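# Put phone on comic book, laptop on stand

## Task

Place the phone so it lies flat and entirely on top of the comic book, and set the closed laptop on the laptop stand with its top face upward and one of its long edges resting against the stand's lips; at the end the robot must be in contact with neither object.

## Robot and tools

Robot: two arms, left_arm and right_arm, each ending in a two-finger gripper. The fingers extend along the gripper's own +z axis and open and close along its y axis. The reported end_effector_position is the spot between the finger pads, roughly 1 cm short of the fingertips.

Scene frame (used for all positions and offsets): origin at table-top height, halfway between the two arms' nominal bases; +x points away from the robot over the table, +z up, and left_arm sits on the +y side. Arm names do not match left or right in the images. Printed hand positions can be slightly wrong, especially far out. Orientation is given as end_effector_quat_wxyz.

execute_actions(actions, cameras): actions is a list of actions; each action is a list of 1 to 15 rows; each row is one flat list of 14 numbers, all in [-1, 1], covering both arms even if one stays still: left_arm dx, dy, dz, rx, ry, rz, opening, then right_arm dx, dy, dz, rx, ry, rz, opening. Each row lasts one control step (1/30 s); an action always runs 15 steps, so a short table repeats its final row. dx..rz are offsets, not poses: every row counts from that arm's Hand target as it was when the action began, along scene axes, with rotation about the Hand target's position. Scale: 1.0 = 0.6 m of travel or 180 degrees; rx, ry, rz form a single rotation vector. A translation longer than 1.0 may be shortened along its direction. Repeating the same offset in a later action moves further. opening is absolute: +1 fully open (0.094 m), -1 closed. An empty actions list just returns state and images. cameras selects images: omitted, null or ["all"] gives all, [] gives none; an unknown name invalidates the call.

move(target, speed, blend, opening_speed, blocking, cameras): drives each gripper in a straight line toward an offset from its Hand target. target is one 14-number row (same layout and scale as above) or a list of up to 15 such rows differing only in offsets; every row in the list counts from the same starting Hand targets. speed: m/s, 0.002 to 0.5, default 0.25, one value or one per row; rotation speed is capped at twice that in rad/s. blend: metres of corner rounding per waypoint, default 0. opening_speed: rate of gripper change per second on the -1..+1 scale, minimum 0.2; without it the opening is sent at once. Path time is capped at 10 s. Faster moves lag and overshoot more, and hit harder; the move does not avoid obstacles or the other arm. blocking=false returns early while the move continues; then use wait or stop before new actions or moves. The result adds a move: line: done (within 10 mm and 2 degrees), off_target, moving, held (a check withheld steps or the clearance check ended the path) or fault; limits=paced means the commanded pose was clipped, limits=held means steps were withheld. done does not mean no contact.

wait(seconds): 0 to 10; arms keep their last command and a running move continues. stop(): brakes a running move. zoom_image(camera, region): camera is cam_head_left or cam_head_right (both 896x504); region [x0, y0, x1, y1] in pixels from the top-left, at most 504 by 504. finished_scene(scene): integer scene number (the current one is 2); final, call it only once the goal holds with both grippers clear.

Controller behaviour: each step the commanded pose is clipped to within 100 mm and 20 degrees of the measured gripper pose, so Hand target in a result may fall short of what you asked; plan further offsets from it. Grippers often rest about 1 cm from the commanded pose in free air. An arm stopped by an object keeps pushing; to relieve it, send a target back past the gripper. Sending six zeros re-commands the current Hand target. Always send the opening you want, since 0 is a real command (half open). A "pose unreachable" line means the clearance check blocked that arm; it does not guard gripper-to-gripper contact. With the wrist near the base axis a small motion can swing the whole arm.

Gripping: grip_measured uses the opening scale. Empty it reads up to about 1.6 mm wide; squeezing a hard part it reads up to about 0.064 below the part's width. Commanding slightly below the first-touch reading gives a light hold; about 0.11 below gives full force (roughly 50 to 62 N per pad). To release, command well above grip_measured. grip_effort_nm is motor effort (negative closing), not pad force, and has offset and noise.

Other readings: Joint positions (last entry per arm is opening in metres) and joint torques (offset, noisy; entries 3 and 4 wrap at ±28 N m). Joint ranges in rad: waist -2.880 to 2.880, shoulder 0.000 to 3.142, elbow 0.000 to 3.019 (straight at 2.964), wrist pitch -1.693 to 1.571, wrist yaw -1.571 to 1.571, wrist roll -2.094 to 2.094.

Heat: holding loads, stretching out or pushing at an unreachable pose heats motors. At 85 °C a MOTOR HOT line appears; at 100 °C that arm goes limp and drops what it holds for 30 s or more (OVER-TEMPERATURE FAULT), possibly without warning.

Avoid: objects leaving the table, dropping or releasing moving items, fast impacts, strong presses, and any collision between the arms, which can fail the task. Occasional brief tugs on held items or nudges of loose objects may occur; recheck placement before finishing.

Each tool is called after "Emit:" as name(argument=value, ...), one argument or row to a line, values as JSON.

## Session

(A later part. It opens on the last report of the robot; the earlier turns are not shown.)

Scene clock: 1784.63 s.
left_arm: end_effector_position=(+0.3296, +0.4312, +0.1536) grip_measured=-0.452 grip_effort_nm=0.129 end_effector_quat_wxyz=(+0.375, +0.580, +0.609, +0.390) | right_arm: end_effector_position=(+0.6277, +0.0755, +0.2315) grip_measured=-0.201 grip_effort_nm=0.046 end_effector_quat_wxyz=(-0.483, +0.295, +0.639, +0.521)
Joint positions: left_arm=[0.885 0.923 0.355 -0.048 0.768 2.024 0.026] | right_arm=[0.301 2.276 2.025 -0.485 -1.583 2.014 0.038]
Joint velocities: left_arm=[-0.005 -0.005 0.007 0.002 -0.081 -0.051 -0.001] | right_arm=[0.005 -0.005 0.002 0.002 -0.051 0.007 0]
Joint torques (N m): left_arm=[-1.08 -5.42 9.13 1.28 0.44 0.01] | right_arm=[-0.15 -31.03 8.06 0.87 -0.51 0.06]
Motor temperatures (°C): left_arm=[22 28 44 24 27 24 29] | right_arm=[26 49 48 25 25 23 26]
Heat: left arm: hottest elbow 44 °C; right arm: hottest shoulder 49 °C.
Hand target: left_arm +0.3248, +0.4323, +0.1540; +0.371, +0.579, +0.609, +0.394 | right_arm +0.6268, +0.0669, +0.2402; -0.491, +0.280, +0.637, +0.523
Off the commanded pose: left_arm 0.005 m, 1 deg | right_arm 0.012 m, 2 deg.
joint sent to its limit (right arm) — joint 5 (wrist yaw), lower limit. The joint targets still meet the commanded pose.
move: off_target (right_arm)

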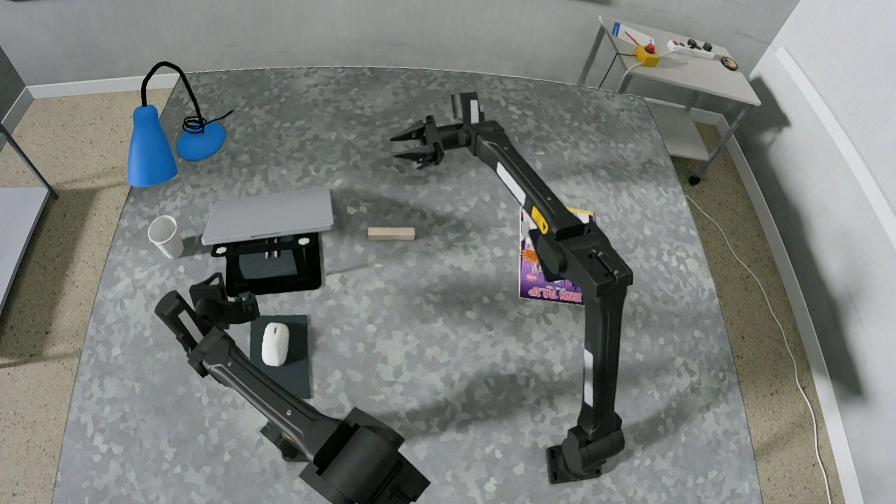

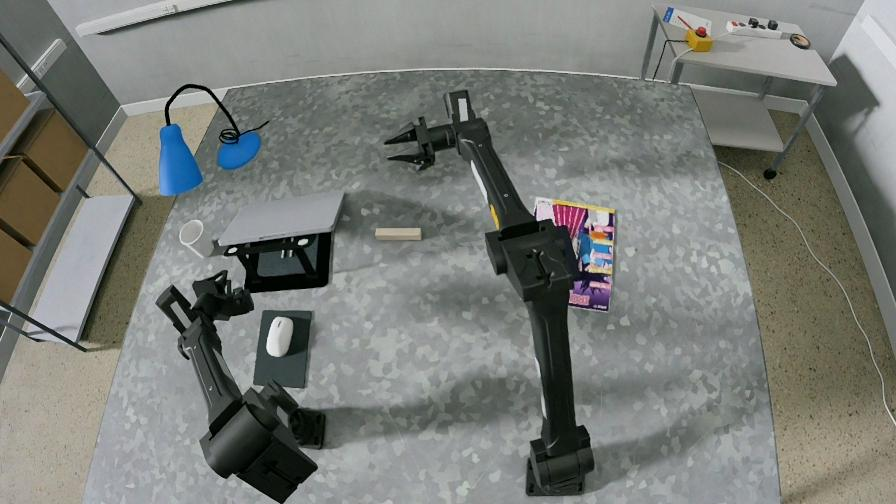

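Emit:
zoom_image(
  camera="cam_head_left",
  region=[195, 170, 345, 255],
)

Emit:
zoom_image(
  camera="cam_head_right",
  region=[205, 175, 355, 260],
)

Emit:
zoom_image(
  camera="cam_head_left",
  region=[205, 180, 275, 220],
)

Emit:
zoom_image(
  camera="cam_head_left",
  region=[265, 175, 335, 215],
)

Scaled by 3.360.

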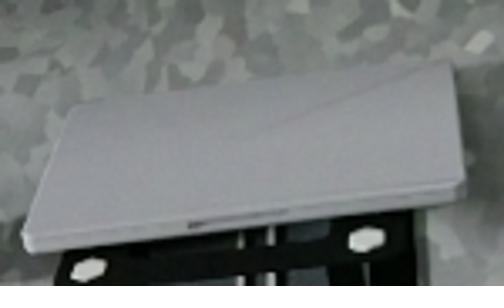

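Scaled by 3.360.

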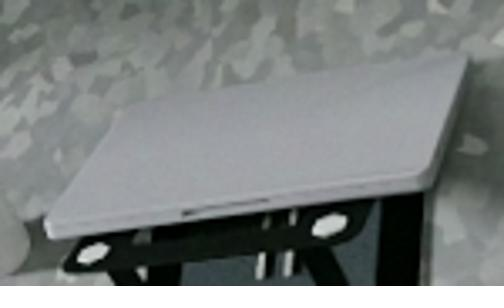

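Scaled by 7.200.

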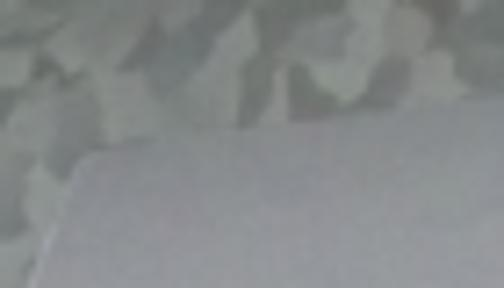

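Scaled by 7.200.

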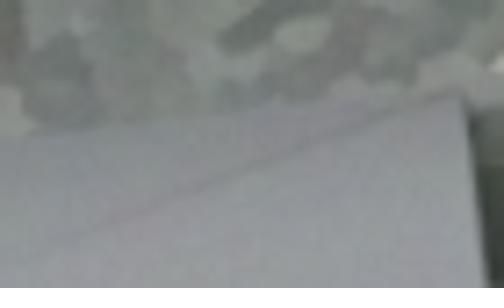

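Emit:
move(
  target=[-0.04,0,0.05,0,0,0,-0.45,0.17,0.1,-0.05,-0.139,0,0,-1],
  speed=0.15,
)

Scene clock: 1824.30 s.
left_arm: end_effector_position=(+0.3006, +0.4232, +0.1663) grip_measured=-0.452 grip_effort_nm=0.129 end_effector_quat_wxyz=(+0.378, +0.572, +0.622, +0.379) | right_arm: end_effector_position=(+0.7263, +0.1164, +0.2226) grip_measured=-0.992 grip_effort_nm=-0.437 end_effector_quat_wxyz=(-0.380, +0.424, +0.664, +0.485)
Joint positions: left_arm=[0.969 0.789 0.355 -0.251 0.829 2.072 0.026] | right_arm=[0.323 2.666 2.863 -1.025 -1.236 2.005 0]
Joint velocities: left_arm=[-0.005 0.005 -0.007 -0.012 0.051 -0.051 0] | right_arm=[0.015 -0.015 0.007 0.007 -0.007 0.037 -0.001]
Joint torques (N m): left_arm=[-0.62 -4.07 13.01 0.96 0.41 0.05] | right_arm=[1.2 -29.16 14.22 0.66 -0.31 0.22]
Motor temperatures (°C): left_arm=[22 27 42 24 27 24 29] | right_arm=[26 50 48 25 25 23 25]
Heat: left arm: hottest elbow 42 °C; right arm: hottest shoulder 50 °C.
Hand target: left_arm +0.3010, +0.4326, +0.1837; +0.371, +0.580, +0.609, +0.394 | right_arm +0.7292, +0.1265, +0.2079; -0.419, +0.380, +0.736, +0.372
Off the commanded pose: left_arm 0.020 m, 3 deg | right_arm 0.016 m, 17 deg.
elbow stopped short (right arm): the move would have taken joint 3 (elbow) straighter than the controller allows.
joint sent to its limit (left arm) — joint 6 (wrist roll), upper limit. The joint targets still meet the commanded pose.
move: off_target (left_arm, right_arm)

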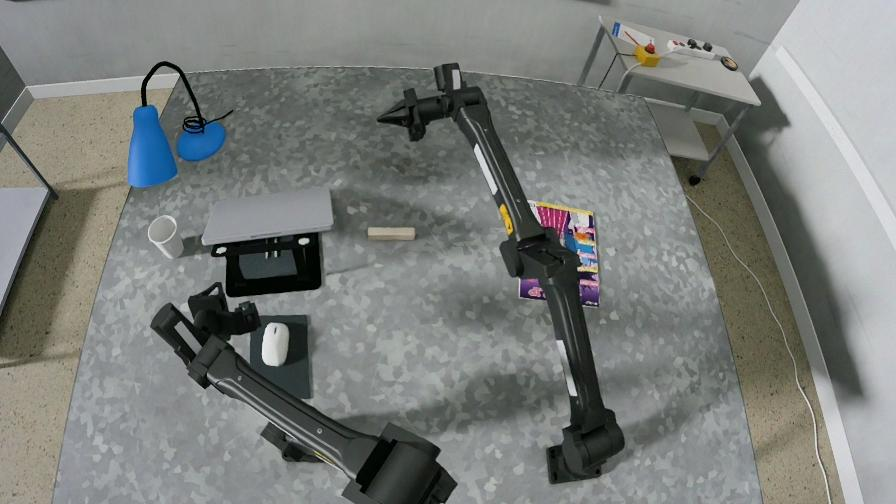

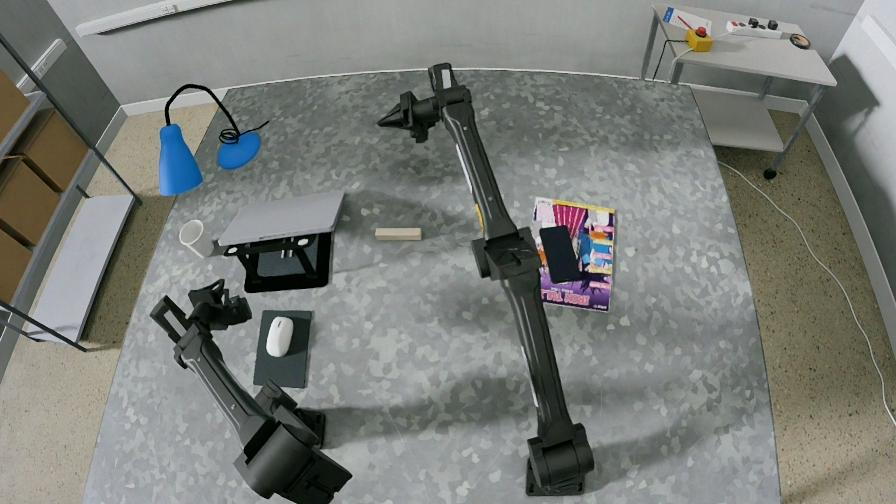

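Emit:
move(
  target=[0,0,0,0,0,0,-0.45,-0.05,0.1,-0.05,0,0,0,-1],
  speed=0.12,
)

Emit:
zoom_image(
  camera="cam_head_left",
  region=[200, 60, 500, 260],
)

Scene clock: 1830.23 s.
left_arm: end_effector_position=(+0.3005, +0.4233, +0.1665) grip_measured=-0.452 grip_effort_nm=0.125 end_effector_quat_wxyz=(+0.378, +0.572, +0.622, +0.380) | right_arm: end_effector_position=(+0.6945, +0.1755, +0.1918) grip_measured=-0.992 grip_effort_nm=-0.442 end_effector_quat_wxyz=(-0.393, +0.421, +0.681, +0.452)
Joint positions: left_arm=[0.969 0.788 0.355 -0.251 0.829 2.073 0.026] | right_arm=[0.404 2.695 2.865 -1.045 -1.195 2.001 0]
Joint velocities: left_arm=[-0.015 -0.005 -0.002 0.017 0.022 0.022 0] | right_arm=[0.005 -0.015 -0.002 -0.007 0.066 0.051 0]
Joint torques (N m): left_arm=[-0.03 -4.42 13.2 1.2 0.45 0.08] | right_arm=[1.2 -29.68 14.11 1.43 -0.38 0.15]
Motor temperatures (°C): left_arm=[22 27 42 24 27 24 28] | right_arm=[26 50 48 25 25 23 26]
Heat: left arm: hottest elbow 42 °C; right arm: hottest shoulder 50 °C.
Hand target: left_arm +0.3010, +0.4327, +0.1837; +0.371, +0.580, +0.609, +0.394 | right_arm +0.6994, +0.1865, +0.1775; -0.420, +0.380, +0.736, +0.372
Off the commanded pose: left_arm 0.020 m, 2 deg | right_arm 0.018 m, 13 deg.
elbow stopped short (right arm): the move would have taken joint 3 (elbow) straighter than the controller allows.
joint sent to its limit (left arm) — joint 6 (wrist roll), upper limit. The joint targets still meet the commanded pose.
move: off_target (left_arm, right_arm)

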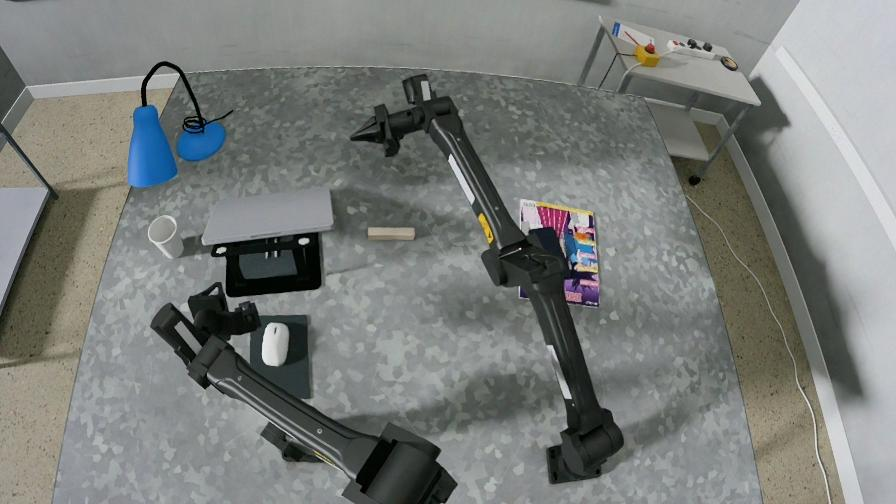

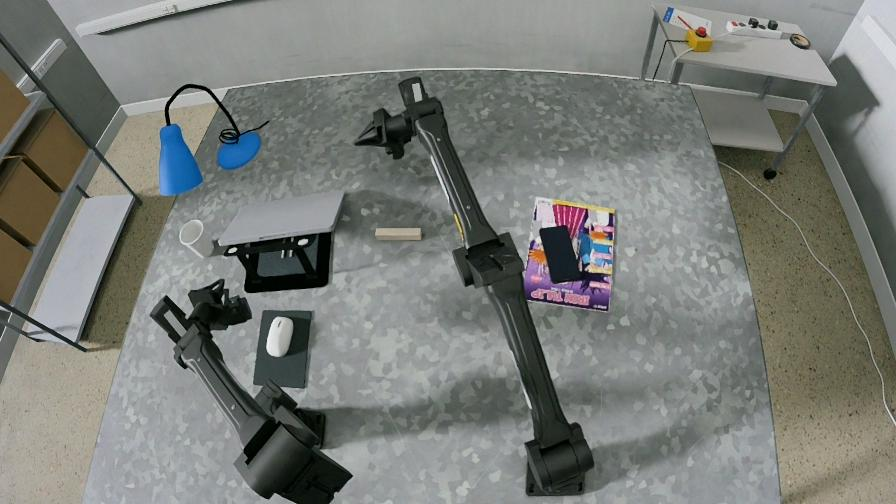

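Scaled by 1.680.

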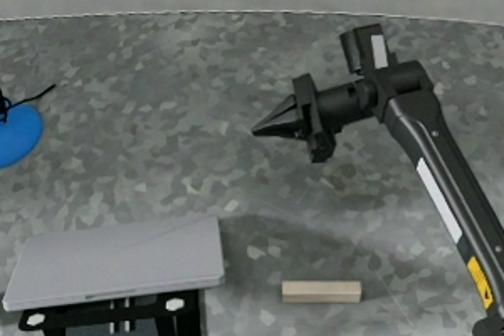

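Emit:
move(
  target=[0,0,0,0,0,0,-0.45,0,0.06,-0.12,0,0,0,-1],
  speed=0.12,
)

Emit:
zoom_image(
  camera="cam_head_left",
  region=[200, 100, 440, 260],
)

Emit:
zoom_image(
  camera="cam_head_right",
  region=[200, 100, 440, 260],
)

Scene clock: 1834.70 s.
left_arm: end_effector_position=(+0.3005, +0.4233, +0.1665) grip_measured=-0.452 grip_effort_nm=0.129 end_effector_quat_wxyz=(+0.378, +0.572, +0.622, +0.380) | right_arm: end_effector_position=(+0.6963, +0.2105, +0.1152) grip_measured=-0.992 grip_effort_nm=-0.442 end_effector_quat_wxyz=(-0.389, +0.425, +0.683, +0.448)
Joint positions: left_arm=[0.969 0.788 0.355 -0.251 0.829 2.073 0.026] | right_arm=[0.442 2.797 2.865 -0.893 -1.158 2.062 0]
Joint velocities: left_arm=[-0.005 -0.005 0.002 -0.007 -0.051 -0.051 0] | right_arm=[-0.005 -0.005 -0.002 -0.007 0.037 0.007 0.001]
Joint torques (N m): left_arm=[-0.91 -4.07 12.96 0.95 0.45 0.06] | right_arm=[1.26 -30.1 14.24 1.48 -0.4 0.17]
Motor temperatures (°C): left_arm=[22 27 43 24 27 24 28] | right_arm=[26 51 49 25 25 23 26]
Heat: left arm: hottest elbow 43 °C; right arm: hottest shoulder 51 °C.
Hand target: left_arm +0.3010, +0.4327, +0.1836; +0.371, +0.580, +0.609, +0.394 | right_arm +0.6985, +0.2213, +0.1050; -0.420, +0.380, +0.736, +0.371
Off the commanded pose: left_arm 0.020 m, 2 deg | right_arm 0.016 m, 12 deg.
elbow stopped short (right arm): the move would have taken joint 3 (elbow) straighter than the controller allows.
joint sent to its limit (left arm) — joint 6 (wrist roll), upper limit. The joint targets still meet the commanded pose.
move: off_target (left_arm, right_arm)

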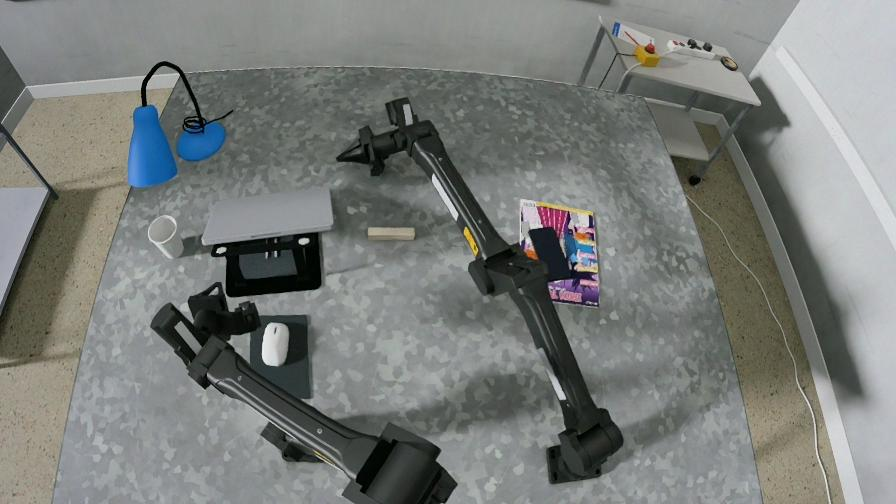

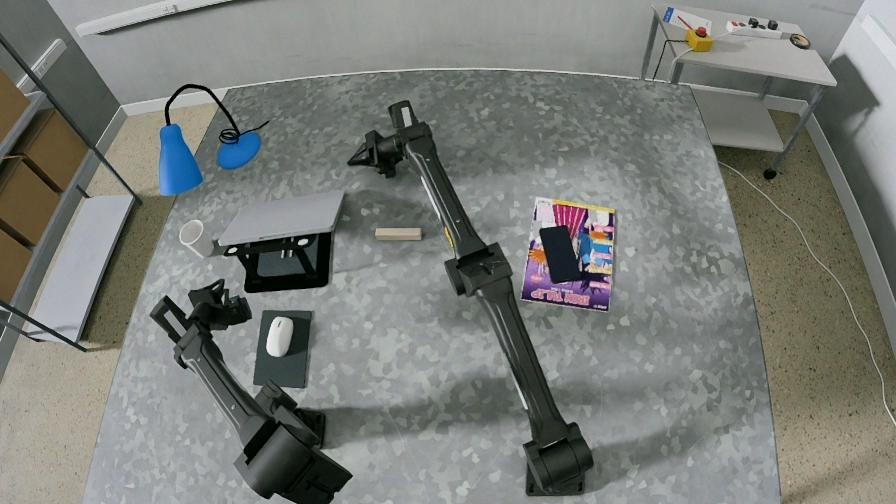

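Scaled by 2.100.

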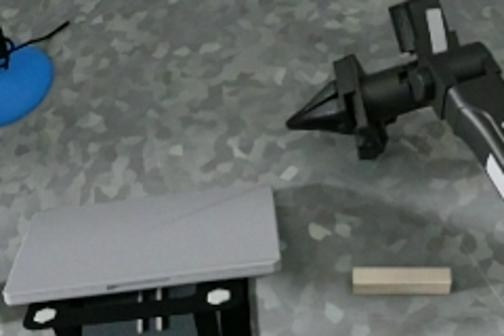

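Scaled by 2.100.

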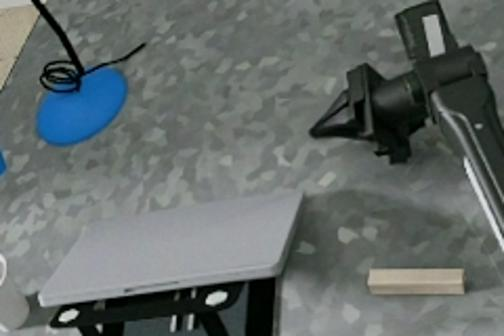

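Emit:
move(
  target=[0,0,0,0,0,0,-0.45,0,0.09,-0.09,0,0,0,-1],
  speed=0.1,
)

Emit:
zoom_image(
  camera="cam_head_left",
  region=[200, 120, 440, 260],
)

Emit:
zoom_image(
  camera="cam_head_right",
  region=[200, 120, 440, 260],
)

Scene clock: 1839.07 s.
left_arm: end_effector_position=(+0.3005, +0.4233, +0.1665) grip_measured=-0.452 grip_effort_nm=0.125 end_effector_quat_wxyz=(+0.378, +0.572, +0.622, +0.380) | right_arm: end_effector_position=(+0.6989, +0.2583, +0.0918) grip_measured=-0.992 grip_effort_nm=-0.442 end_effector_quat_wxyz=(-0.322, +0.405, +0.705, +0.484)
Joint positions: left_arm=[0.969 0.788 0.355 -0.251 0.829 2.073 0.026] | right_arm=[0.5 2.839 2.879 -0.716 -1.028 2.077 0]
Joint velocities: left_arm=[-0.005 -0.005 -0.002 -0.012 -0.051 -0.051 0.001] | right_arm=[-0.015 -0.005 0.002 0.007 -0.007 0.007 0]
Joint torques (N m): left_arm=[-0.32 -4.72 13.03 1.13 0.42 0.01] | right_arm=[1.67 -27.52 13.5 1.65 -0.17 0.17]
Motor temperatures (°C): left_arm=[22 27 43 24 27 24 28] | right_arm=[26 51 49 25 25 23 26]
Heat: left arm: hottest elbow 43 °C; right arm: hottest shoulder 51 °C.
Hand target: left_arm +0.3010, +0.4327, +0.1836; +0.371, +0.580, +0.609, +0.394 | right_arm +0.6981, +0.2747, +0.0503; -0.420, +0.380, +0.737, +0.370
Off the commanded pose: left_arm 0.020 m, 2 deg | right_arm 0.044 m, 18 deg.
elbow stopped short (right arm): the move would have taken joint 3 (elbow) straighter than the controller allows.
joint sent to its limit (left arm) — joint 6 (wrist roll), upper limit. The joint targets still meet the commanded pose.
joint sent to its limit (right arm) — joint 6 (wrist roll), upper limit. The joint targets are off in position and orientation.
move: off_target (left_arm, right_arm)

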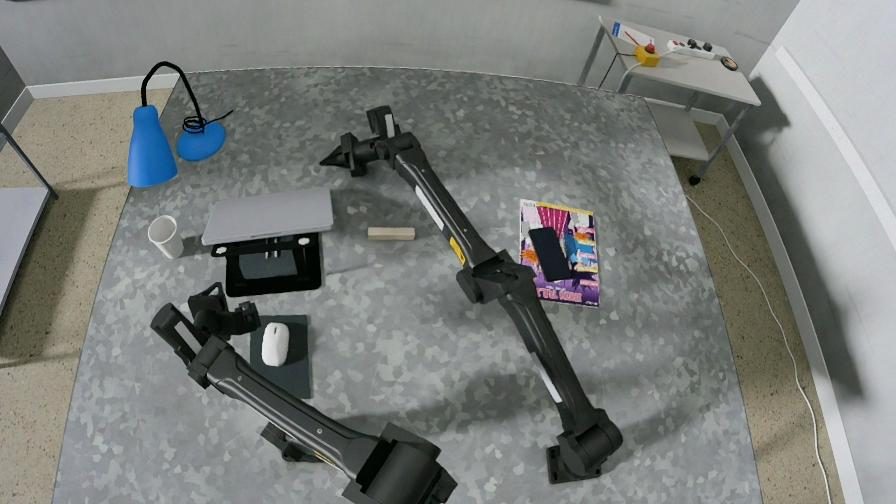

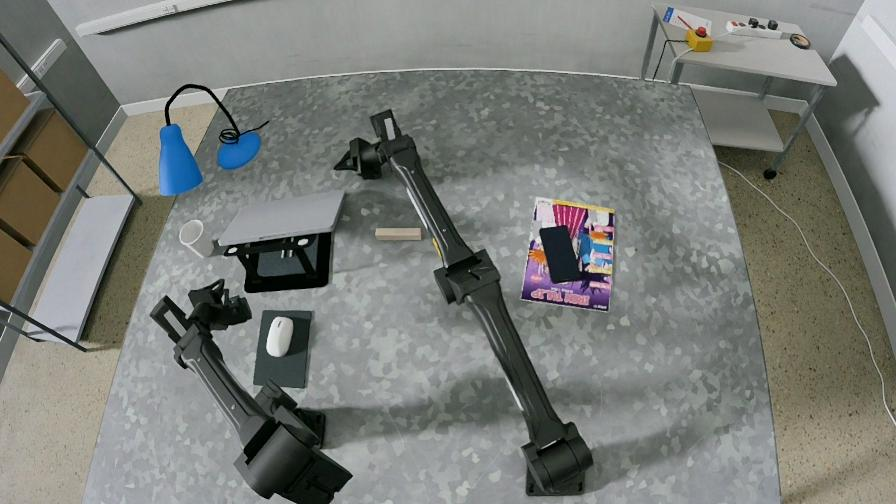

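Scaled by 2.100.

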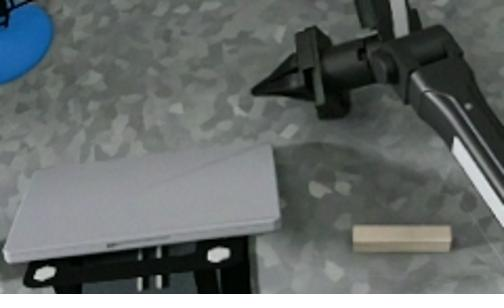

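Scaled by 2.100.

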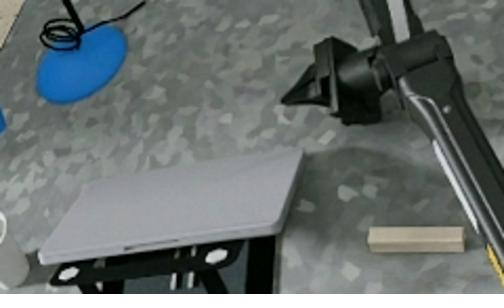

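Emit:
move(
  target=[0,0,0,0,0,0,-0.45,-0.013,-0.025,0.01,0.031,-0.12,-0.073,-1],
  speed=0.1,
)

Emit:
zoom_image(
  camera="cam_head_left",
  region=[200, 120, 440, 260],
)

Emit:
zoom_image(
  camera="cam_head_right",
  region=[200, 120, 440, 260],
)

Scene clock: 1847.63 s.
left_arm: end_effector_position=(+0.3005, +0.4233, +0.1665) grip_measured=-0.452 grip_effort_nm=0.129 end_effector_quat_wxyz=(+0.378, +0.572, +0.622, +0.380) | right_arm: end_effector_position=(+0.6959, +0.2587, +0.0843) grip_measured=-0.992 grip_effort_nm=-0.437 end_effector_quat_wxyz=(-0.240, +0.353, +0.735, +0.527)
Joint positions: left_arm=[0.969 0.788 0.355 -0.251 0.829 2.073 0.026] | right_arm=[0.51 2.67 2.514 -0.442 -0.948 1.94 0]
Joint velocities: left_arm=[0.005 -0.015 -0.007 0.002 -0.051 0.037 0] | right_arm=[0.005 0.015 -0.007 0.002 -0.022 -0.022 -0.002]
Joint torques (N m): left_arm=[-0.26 -4.54 13.03 0.96 0.43 0.01] | right_arm=[0.97 -32.56 7.62 1.46 -0.05 0.13]
Motor temperatures (°C): left_arm=[22 27 43 24 27 24 28] | right_arm=[26 52 52 25 25 23 26]
Heat: left arm: hottest elbow 43 °C; right arm: hottest shoulder 52 °C.
Hand target: left_arm +0.3010, +0.4327, +0.1836; +0.371, +0.580, +0.609, +0.394 | right_arm +0.6900, +0.2601, +0.0563; -0.247, +0.364, +0.736, +0.515
Off the commanded pose: left_arm 0.020 m, 2 deg | right_arm 0.029 m, 2 deg.
joint sent to its limit (left arm) — joint 6 (wrist roll), upper limit. The joint targets still meet the commanded pose.
move: off_target (left_arm, right_arm)

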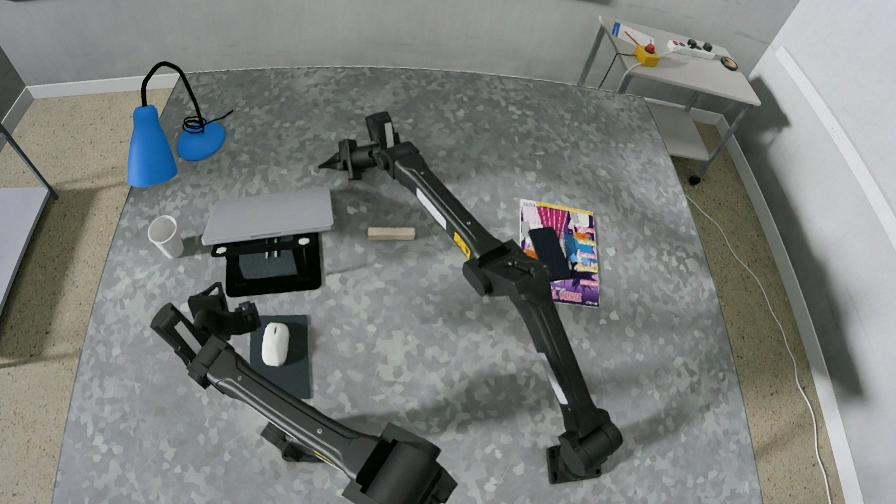

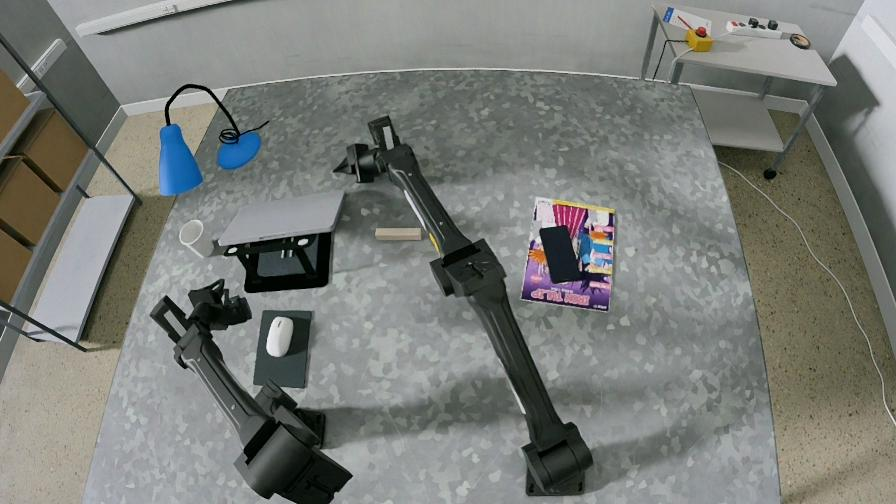

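Scaled by 2.100.

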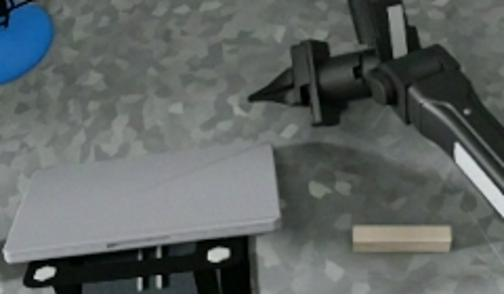

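Scaled by 2.100.

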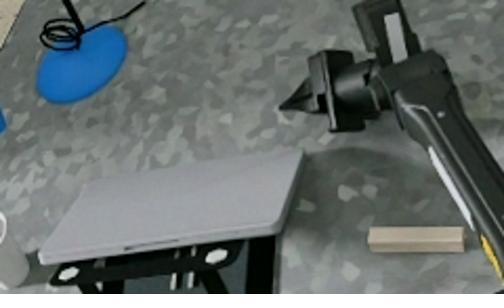

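Emit:
move(
  target=[0,0,0,0,0,0,-0.45,-0.013,0,-0.03,0,0,0,-1],
  speed=0.1,
)

Emit:
zoom_image(
  camera="cam_head_left",
  region=[200, 120, 440, 260],
)

Emit:
zoom_image(
  camera="cam_head_right",
  region=[200, 120, 440, 260],
)

Scene clock: 1854.97 s.
left_arm: end_effector_position=(+0.3005, +0.4233, +0.1665) grip_measured=-0.452 grip_effort_nm=0.125 end_effector_quat_wxyz=(+0.378, +0.572, +0.622, +0.380) | right_arm: end_effector_position=(+0.6933, +0.2579, +0.0830) grip_measured=-0.992 grip_effort_nm=-0.442 end_effector_quat_wxyz=(-0.230, +0.343, +0.735, +0.539)
Joint positions: left_arm=[0.969 0.788 0.355 -0.251 0.829 2.073 0.026] | right_arm=[0.511 2.641 2.441 -0.364 -0.943 1.937 0]
Joint velocities: left_arm=[-0.015 0.005 -0.007 -0.007 0.022 0.007 0] | right_arm=[0.005 -0.005 -0.017 -0.002 -0.007 0.022 0]
Joint torques (N m): left_arm=[-0.15 -4.37 13 1.13 0.4 -0.01] | right_arm=[1.14 -31.68 6.97 1.36 -0.04 0.2]
Motor temperatures (°C): left_arm=[22 27 43 24 27 24 28] | right_arm=[26 54 52 25 25 23 26]
Heat: left arm: hottest elbow 43 °C; right arm: hottest shoulder 54 °C.
Hand target: left_arm +0.3010, +0.4327, +0.1836; +0.371, +0.580, +0.609, +0.394 | right_arm +0.6820, +0.2599, +0.0385; -0.247, +0.364, +0.736, +0.515
Off the commanded pose: left_arm 0.020 m, 2 deg | right_arm 0.046 m, 4 deg.
joint sent to its limit (left arm) — joint 6 (wrist roll), upper limit. The joint targets still meet the commanded pose.
move: off_target (left_arm, right_arm)

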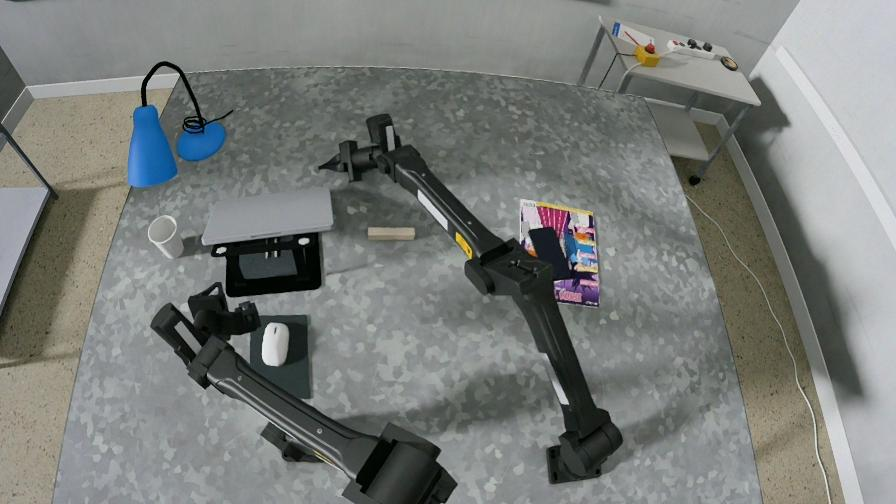

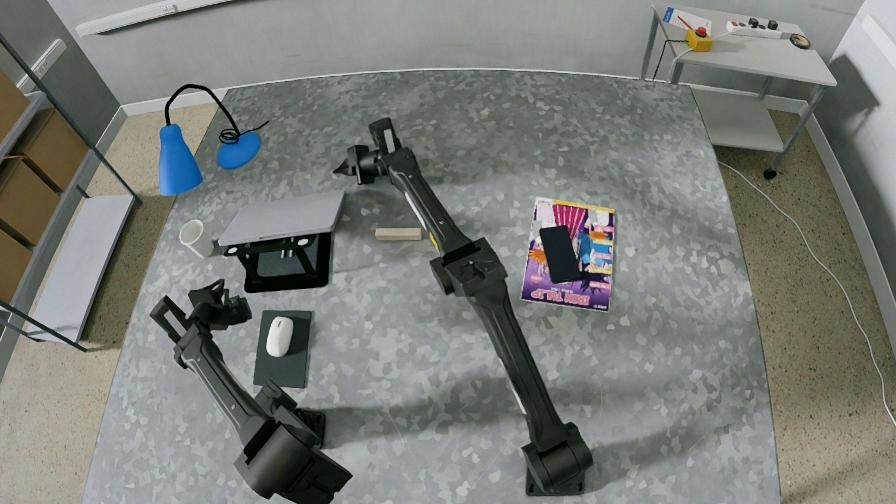

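Scaled by 2.100.

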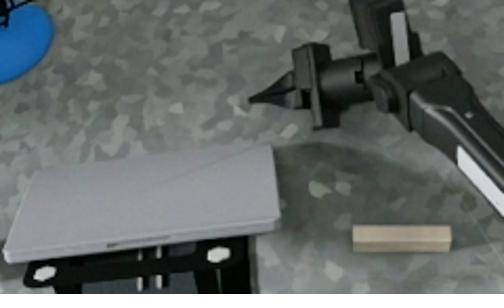

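Scaled by 2.100.

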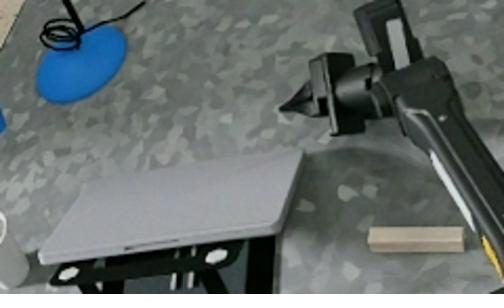

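Emit:
move(
  target=[0,0,0,0,0,0,-0.45,0.02,0,0.035,-0.15,0,0,-1],
  speed=0.12,
)

Emit:
zoom_image(
  camera="cam_head_left",
  region=[200, 120, 440, 260],
)

Emit:
zoom_image(
  camera="cam_head_right",
  region=[200, 120, 440, 260],
)

Scene clock: 1862.53 s.
left_arm: end_effector_position=(+0.3005, +0.4233, +0.1665) grip_measured=-0.452 grip_effort_nm=0.129 end_effector_quat_wxyz=(+0.378, +0.572, +0.622, +0.380) | right_arm: end_effector_position=(+0.6962, +0.2501, +0.0691) grip_measured=-0.992 grip_effort_nm=-0.437 end_effector_quat_wxyz=(-0.123, +0.433, +0.802, +0.392)
Joint positions: left_arm=[0.969 0.788 0.355 -0.251 0.829 2.073 0.026] | right_arm=[0.551 2.769 2.865 -1.012 -0.582 1.749 0]
Joint velocities: left_arm=[-0.015 -0.005 -0.022 0.002 0.051 0.037 0] | right_arm=[0.015 0.005 -0.002 -0.002 -0.007 0.022 0]
Joint torques (N m): left_arm=[0.15 -4.31 13.09 0.96 0.39 0.05] | right_arm=[1.38 -30.51 14.2 0.68 -0.15 0.09]
Motor temperatures (°C): left_arm=[22 27 43 24 27 24 28] | right_arm=[26 53 51 25 25 23 26]
Heat: left arm: hottest elbow 43 °C; right arm: hottest shoulder 53 °C.
Hand target: left_arm +0.3010, +0.4327, +0.1836; +0.371, +0.580, +0.609, +0.394 | right_arm +0.6951, +0.2613, +0.0591; -0.157, +0.412, +0.836, +0.328
Off the commanded pose: left_arm 0.020 m, 2 deg | right_arm 0.014 m, 9 deg.
elbow stopped short (right arm): the move would have taken joint 3 (elbow) straighter than the controller allows.
joint sent to its limit (left arm) — joint 6 (wrist roll), upper limit. The joint targets still meet the commanded pose.
move: off_target (left_arm, right_arm)

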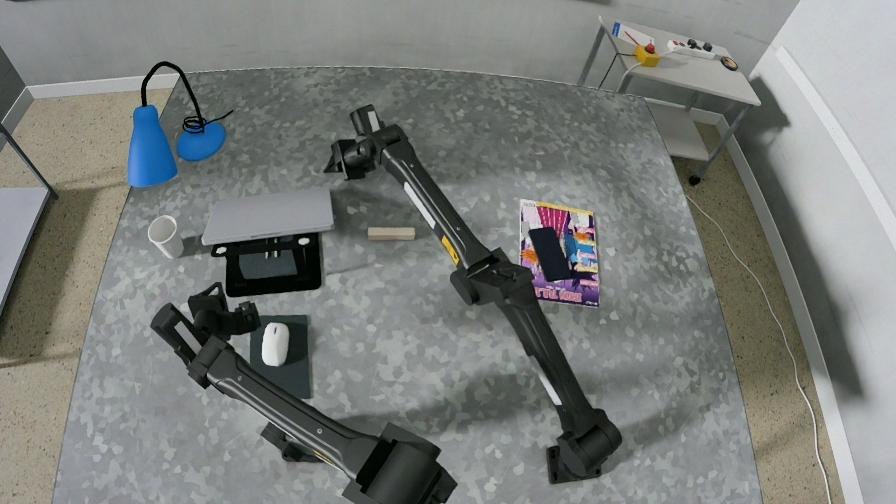

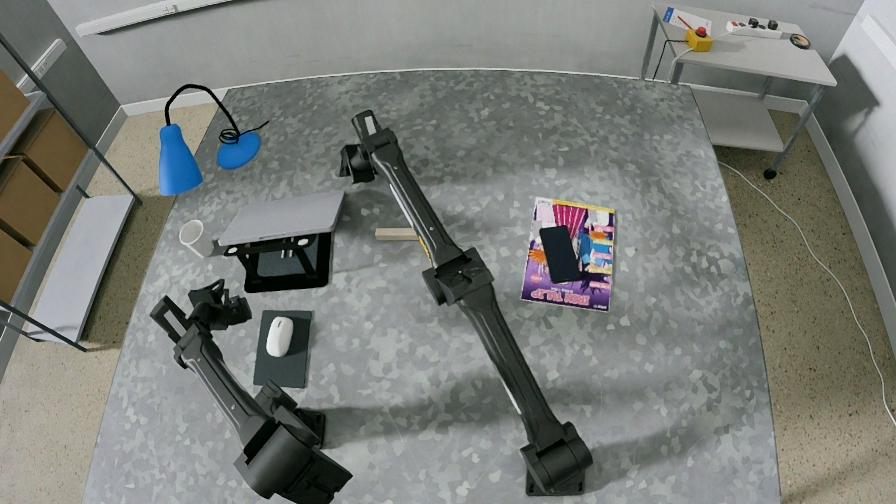

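Scaled by 2.100.

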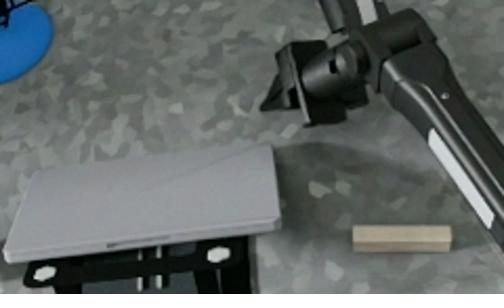

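Scaled by 2.100.

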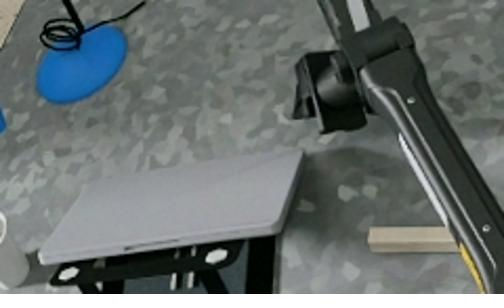

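Emit:
move(
  target=[0,0,0,0,0,0,-0.45,-0.04,0.02,-0.02,0,0,0,-1],
  speed=0.08,
)

Emit:
zoom_image(
  camera="cam_head_left",
  region=[200, 120, 440, 260],
)

Emit:
zoom_image(
  camera="cam_head_right",
  region=[200, 120, 440, 260],
)

Scene clock: 1867.17 s.
left_arm: end_effector_position=(+0.3005, +0.4233, +0.1665) grip_measured=-0.452 grip_effort_nm=0.129 end_effector_quat_wxyz=(+0.378, +0.572, +0.622, +0.380) | right_arm: end_effector_position=(+0.6729, +0.2626, +0.0616) grip_measured=-0.992 grip_effort_nm=-0.437 end_effector_quat_wxyz=(-0.138, +0.427, +0.814, +0.368)
Joint positions: left_arm=[0.969 0.788 0.355 -0.251 0.829 2.073 0.026] | right_arm=[0.577 2.769 2.865 -1.071 -0.581 1.732 0]
Joint velocities: left_arm=[-0.005 -0.005 -0.012 -0.002 0.037 -0.007 -0.001] | right_arm=[0.005 -0.005 0.002 0.002 -0.022 -0.066 0]
Joint torques (N m): left_arm=[-0.21 -3.96 12.89 1.31 0.43 0.06] | right_arm=[1.26 -29.8 14.19 0.59 -0.14 0.01]
Motor temperatures (°C): left_arm=[22 27 44 24 27 24 28] | right_arm=[26 52 51 25 25 23 26]
Heat: left arm: hottest elbow 44 °C; right arm: hottest shoulder 52 °C.
Hand target: left_arm +0.3010, +0.4327, +0.1836; +0.371, +0.580, +0.609, +0.394 | right_arm +0.6714, +0.2735, +0.0472; -0.158, +0.412, +0.835, +0.328
Off the commanded pose: left_arm 0.020 m, 2 deg | right_arm 0.018 m, 6 deg.
elbow stopped short (right arm): the move would have taken joint 3 (elbow) straighter than the controller allows.
joint sent to its limit (left arm) — joint 6 (wrist roll), upper limit. The joint targets still meet the commanded pose.
move: off_target (left_arm, right_arm)

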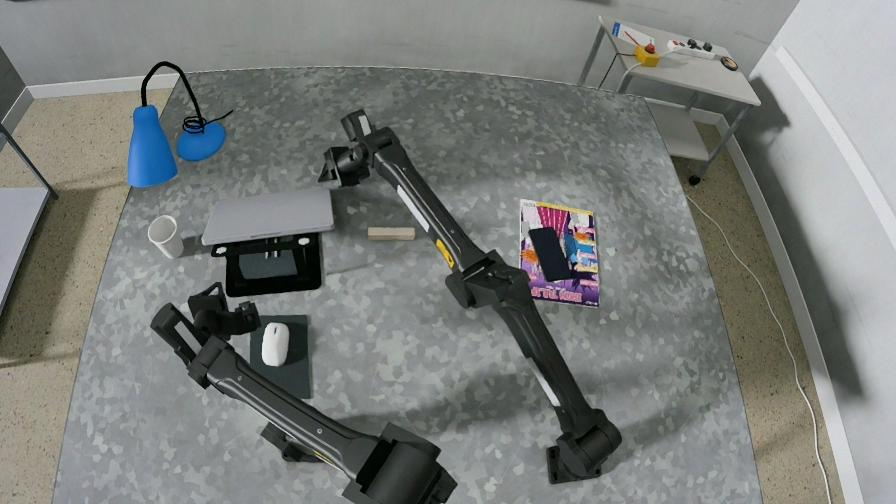

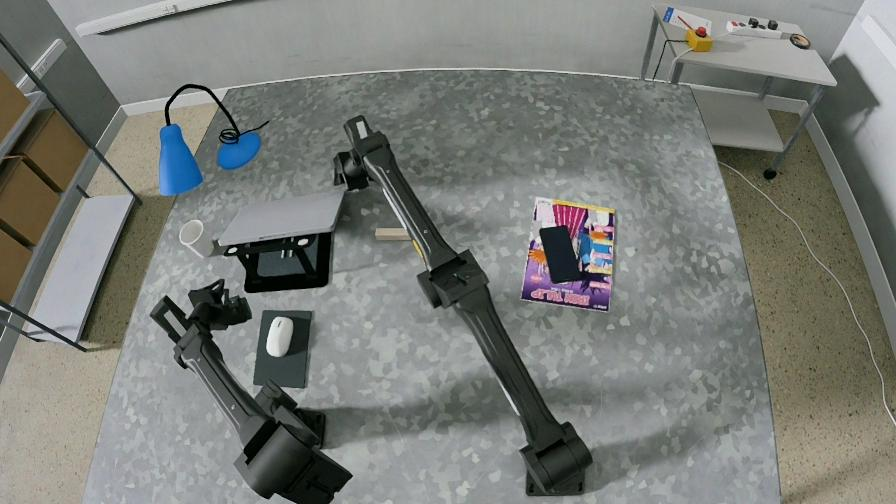

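Scaled by 2.100.

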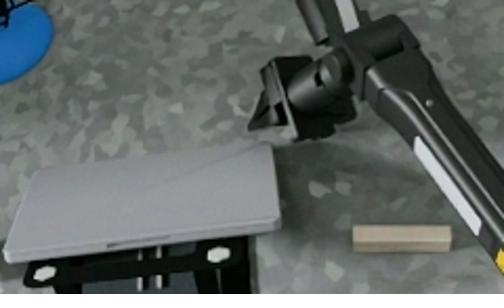

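Scaled by 2.100.

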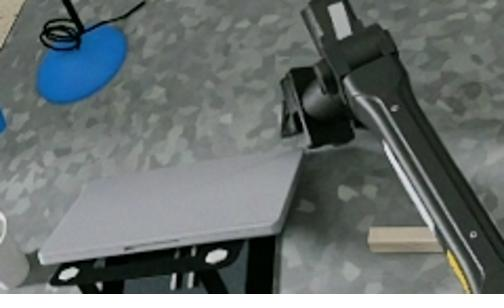

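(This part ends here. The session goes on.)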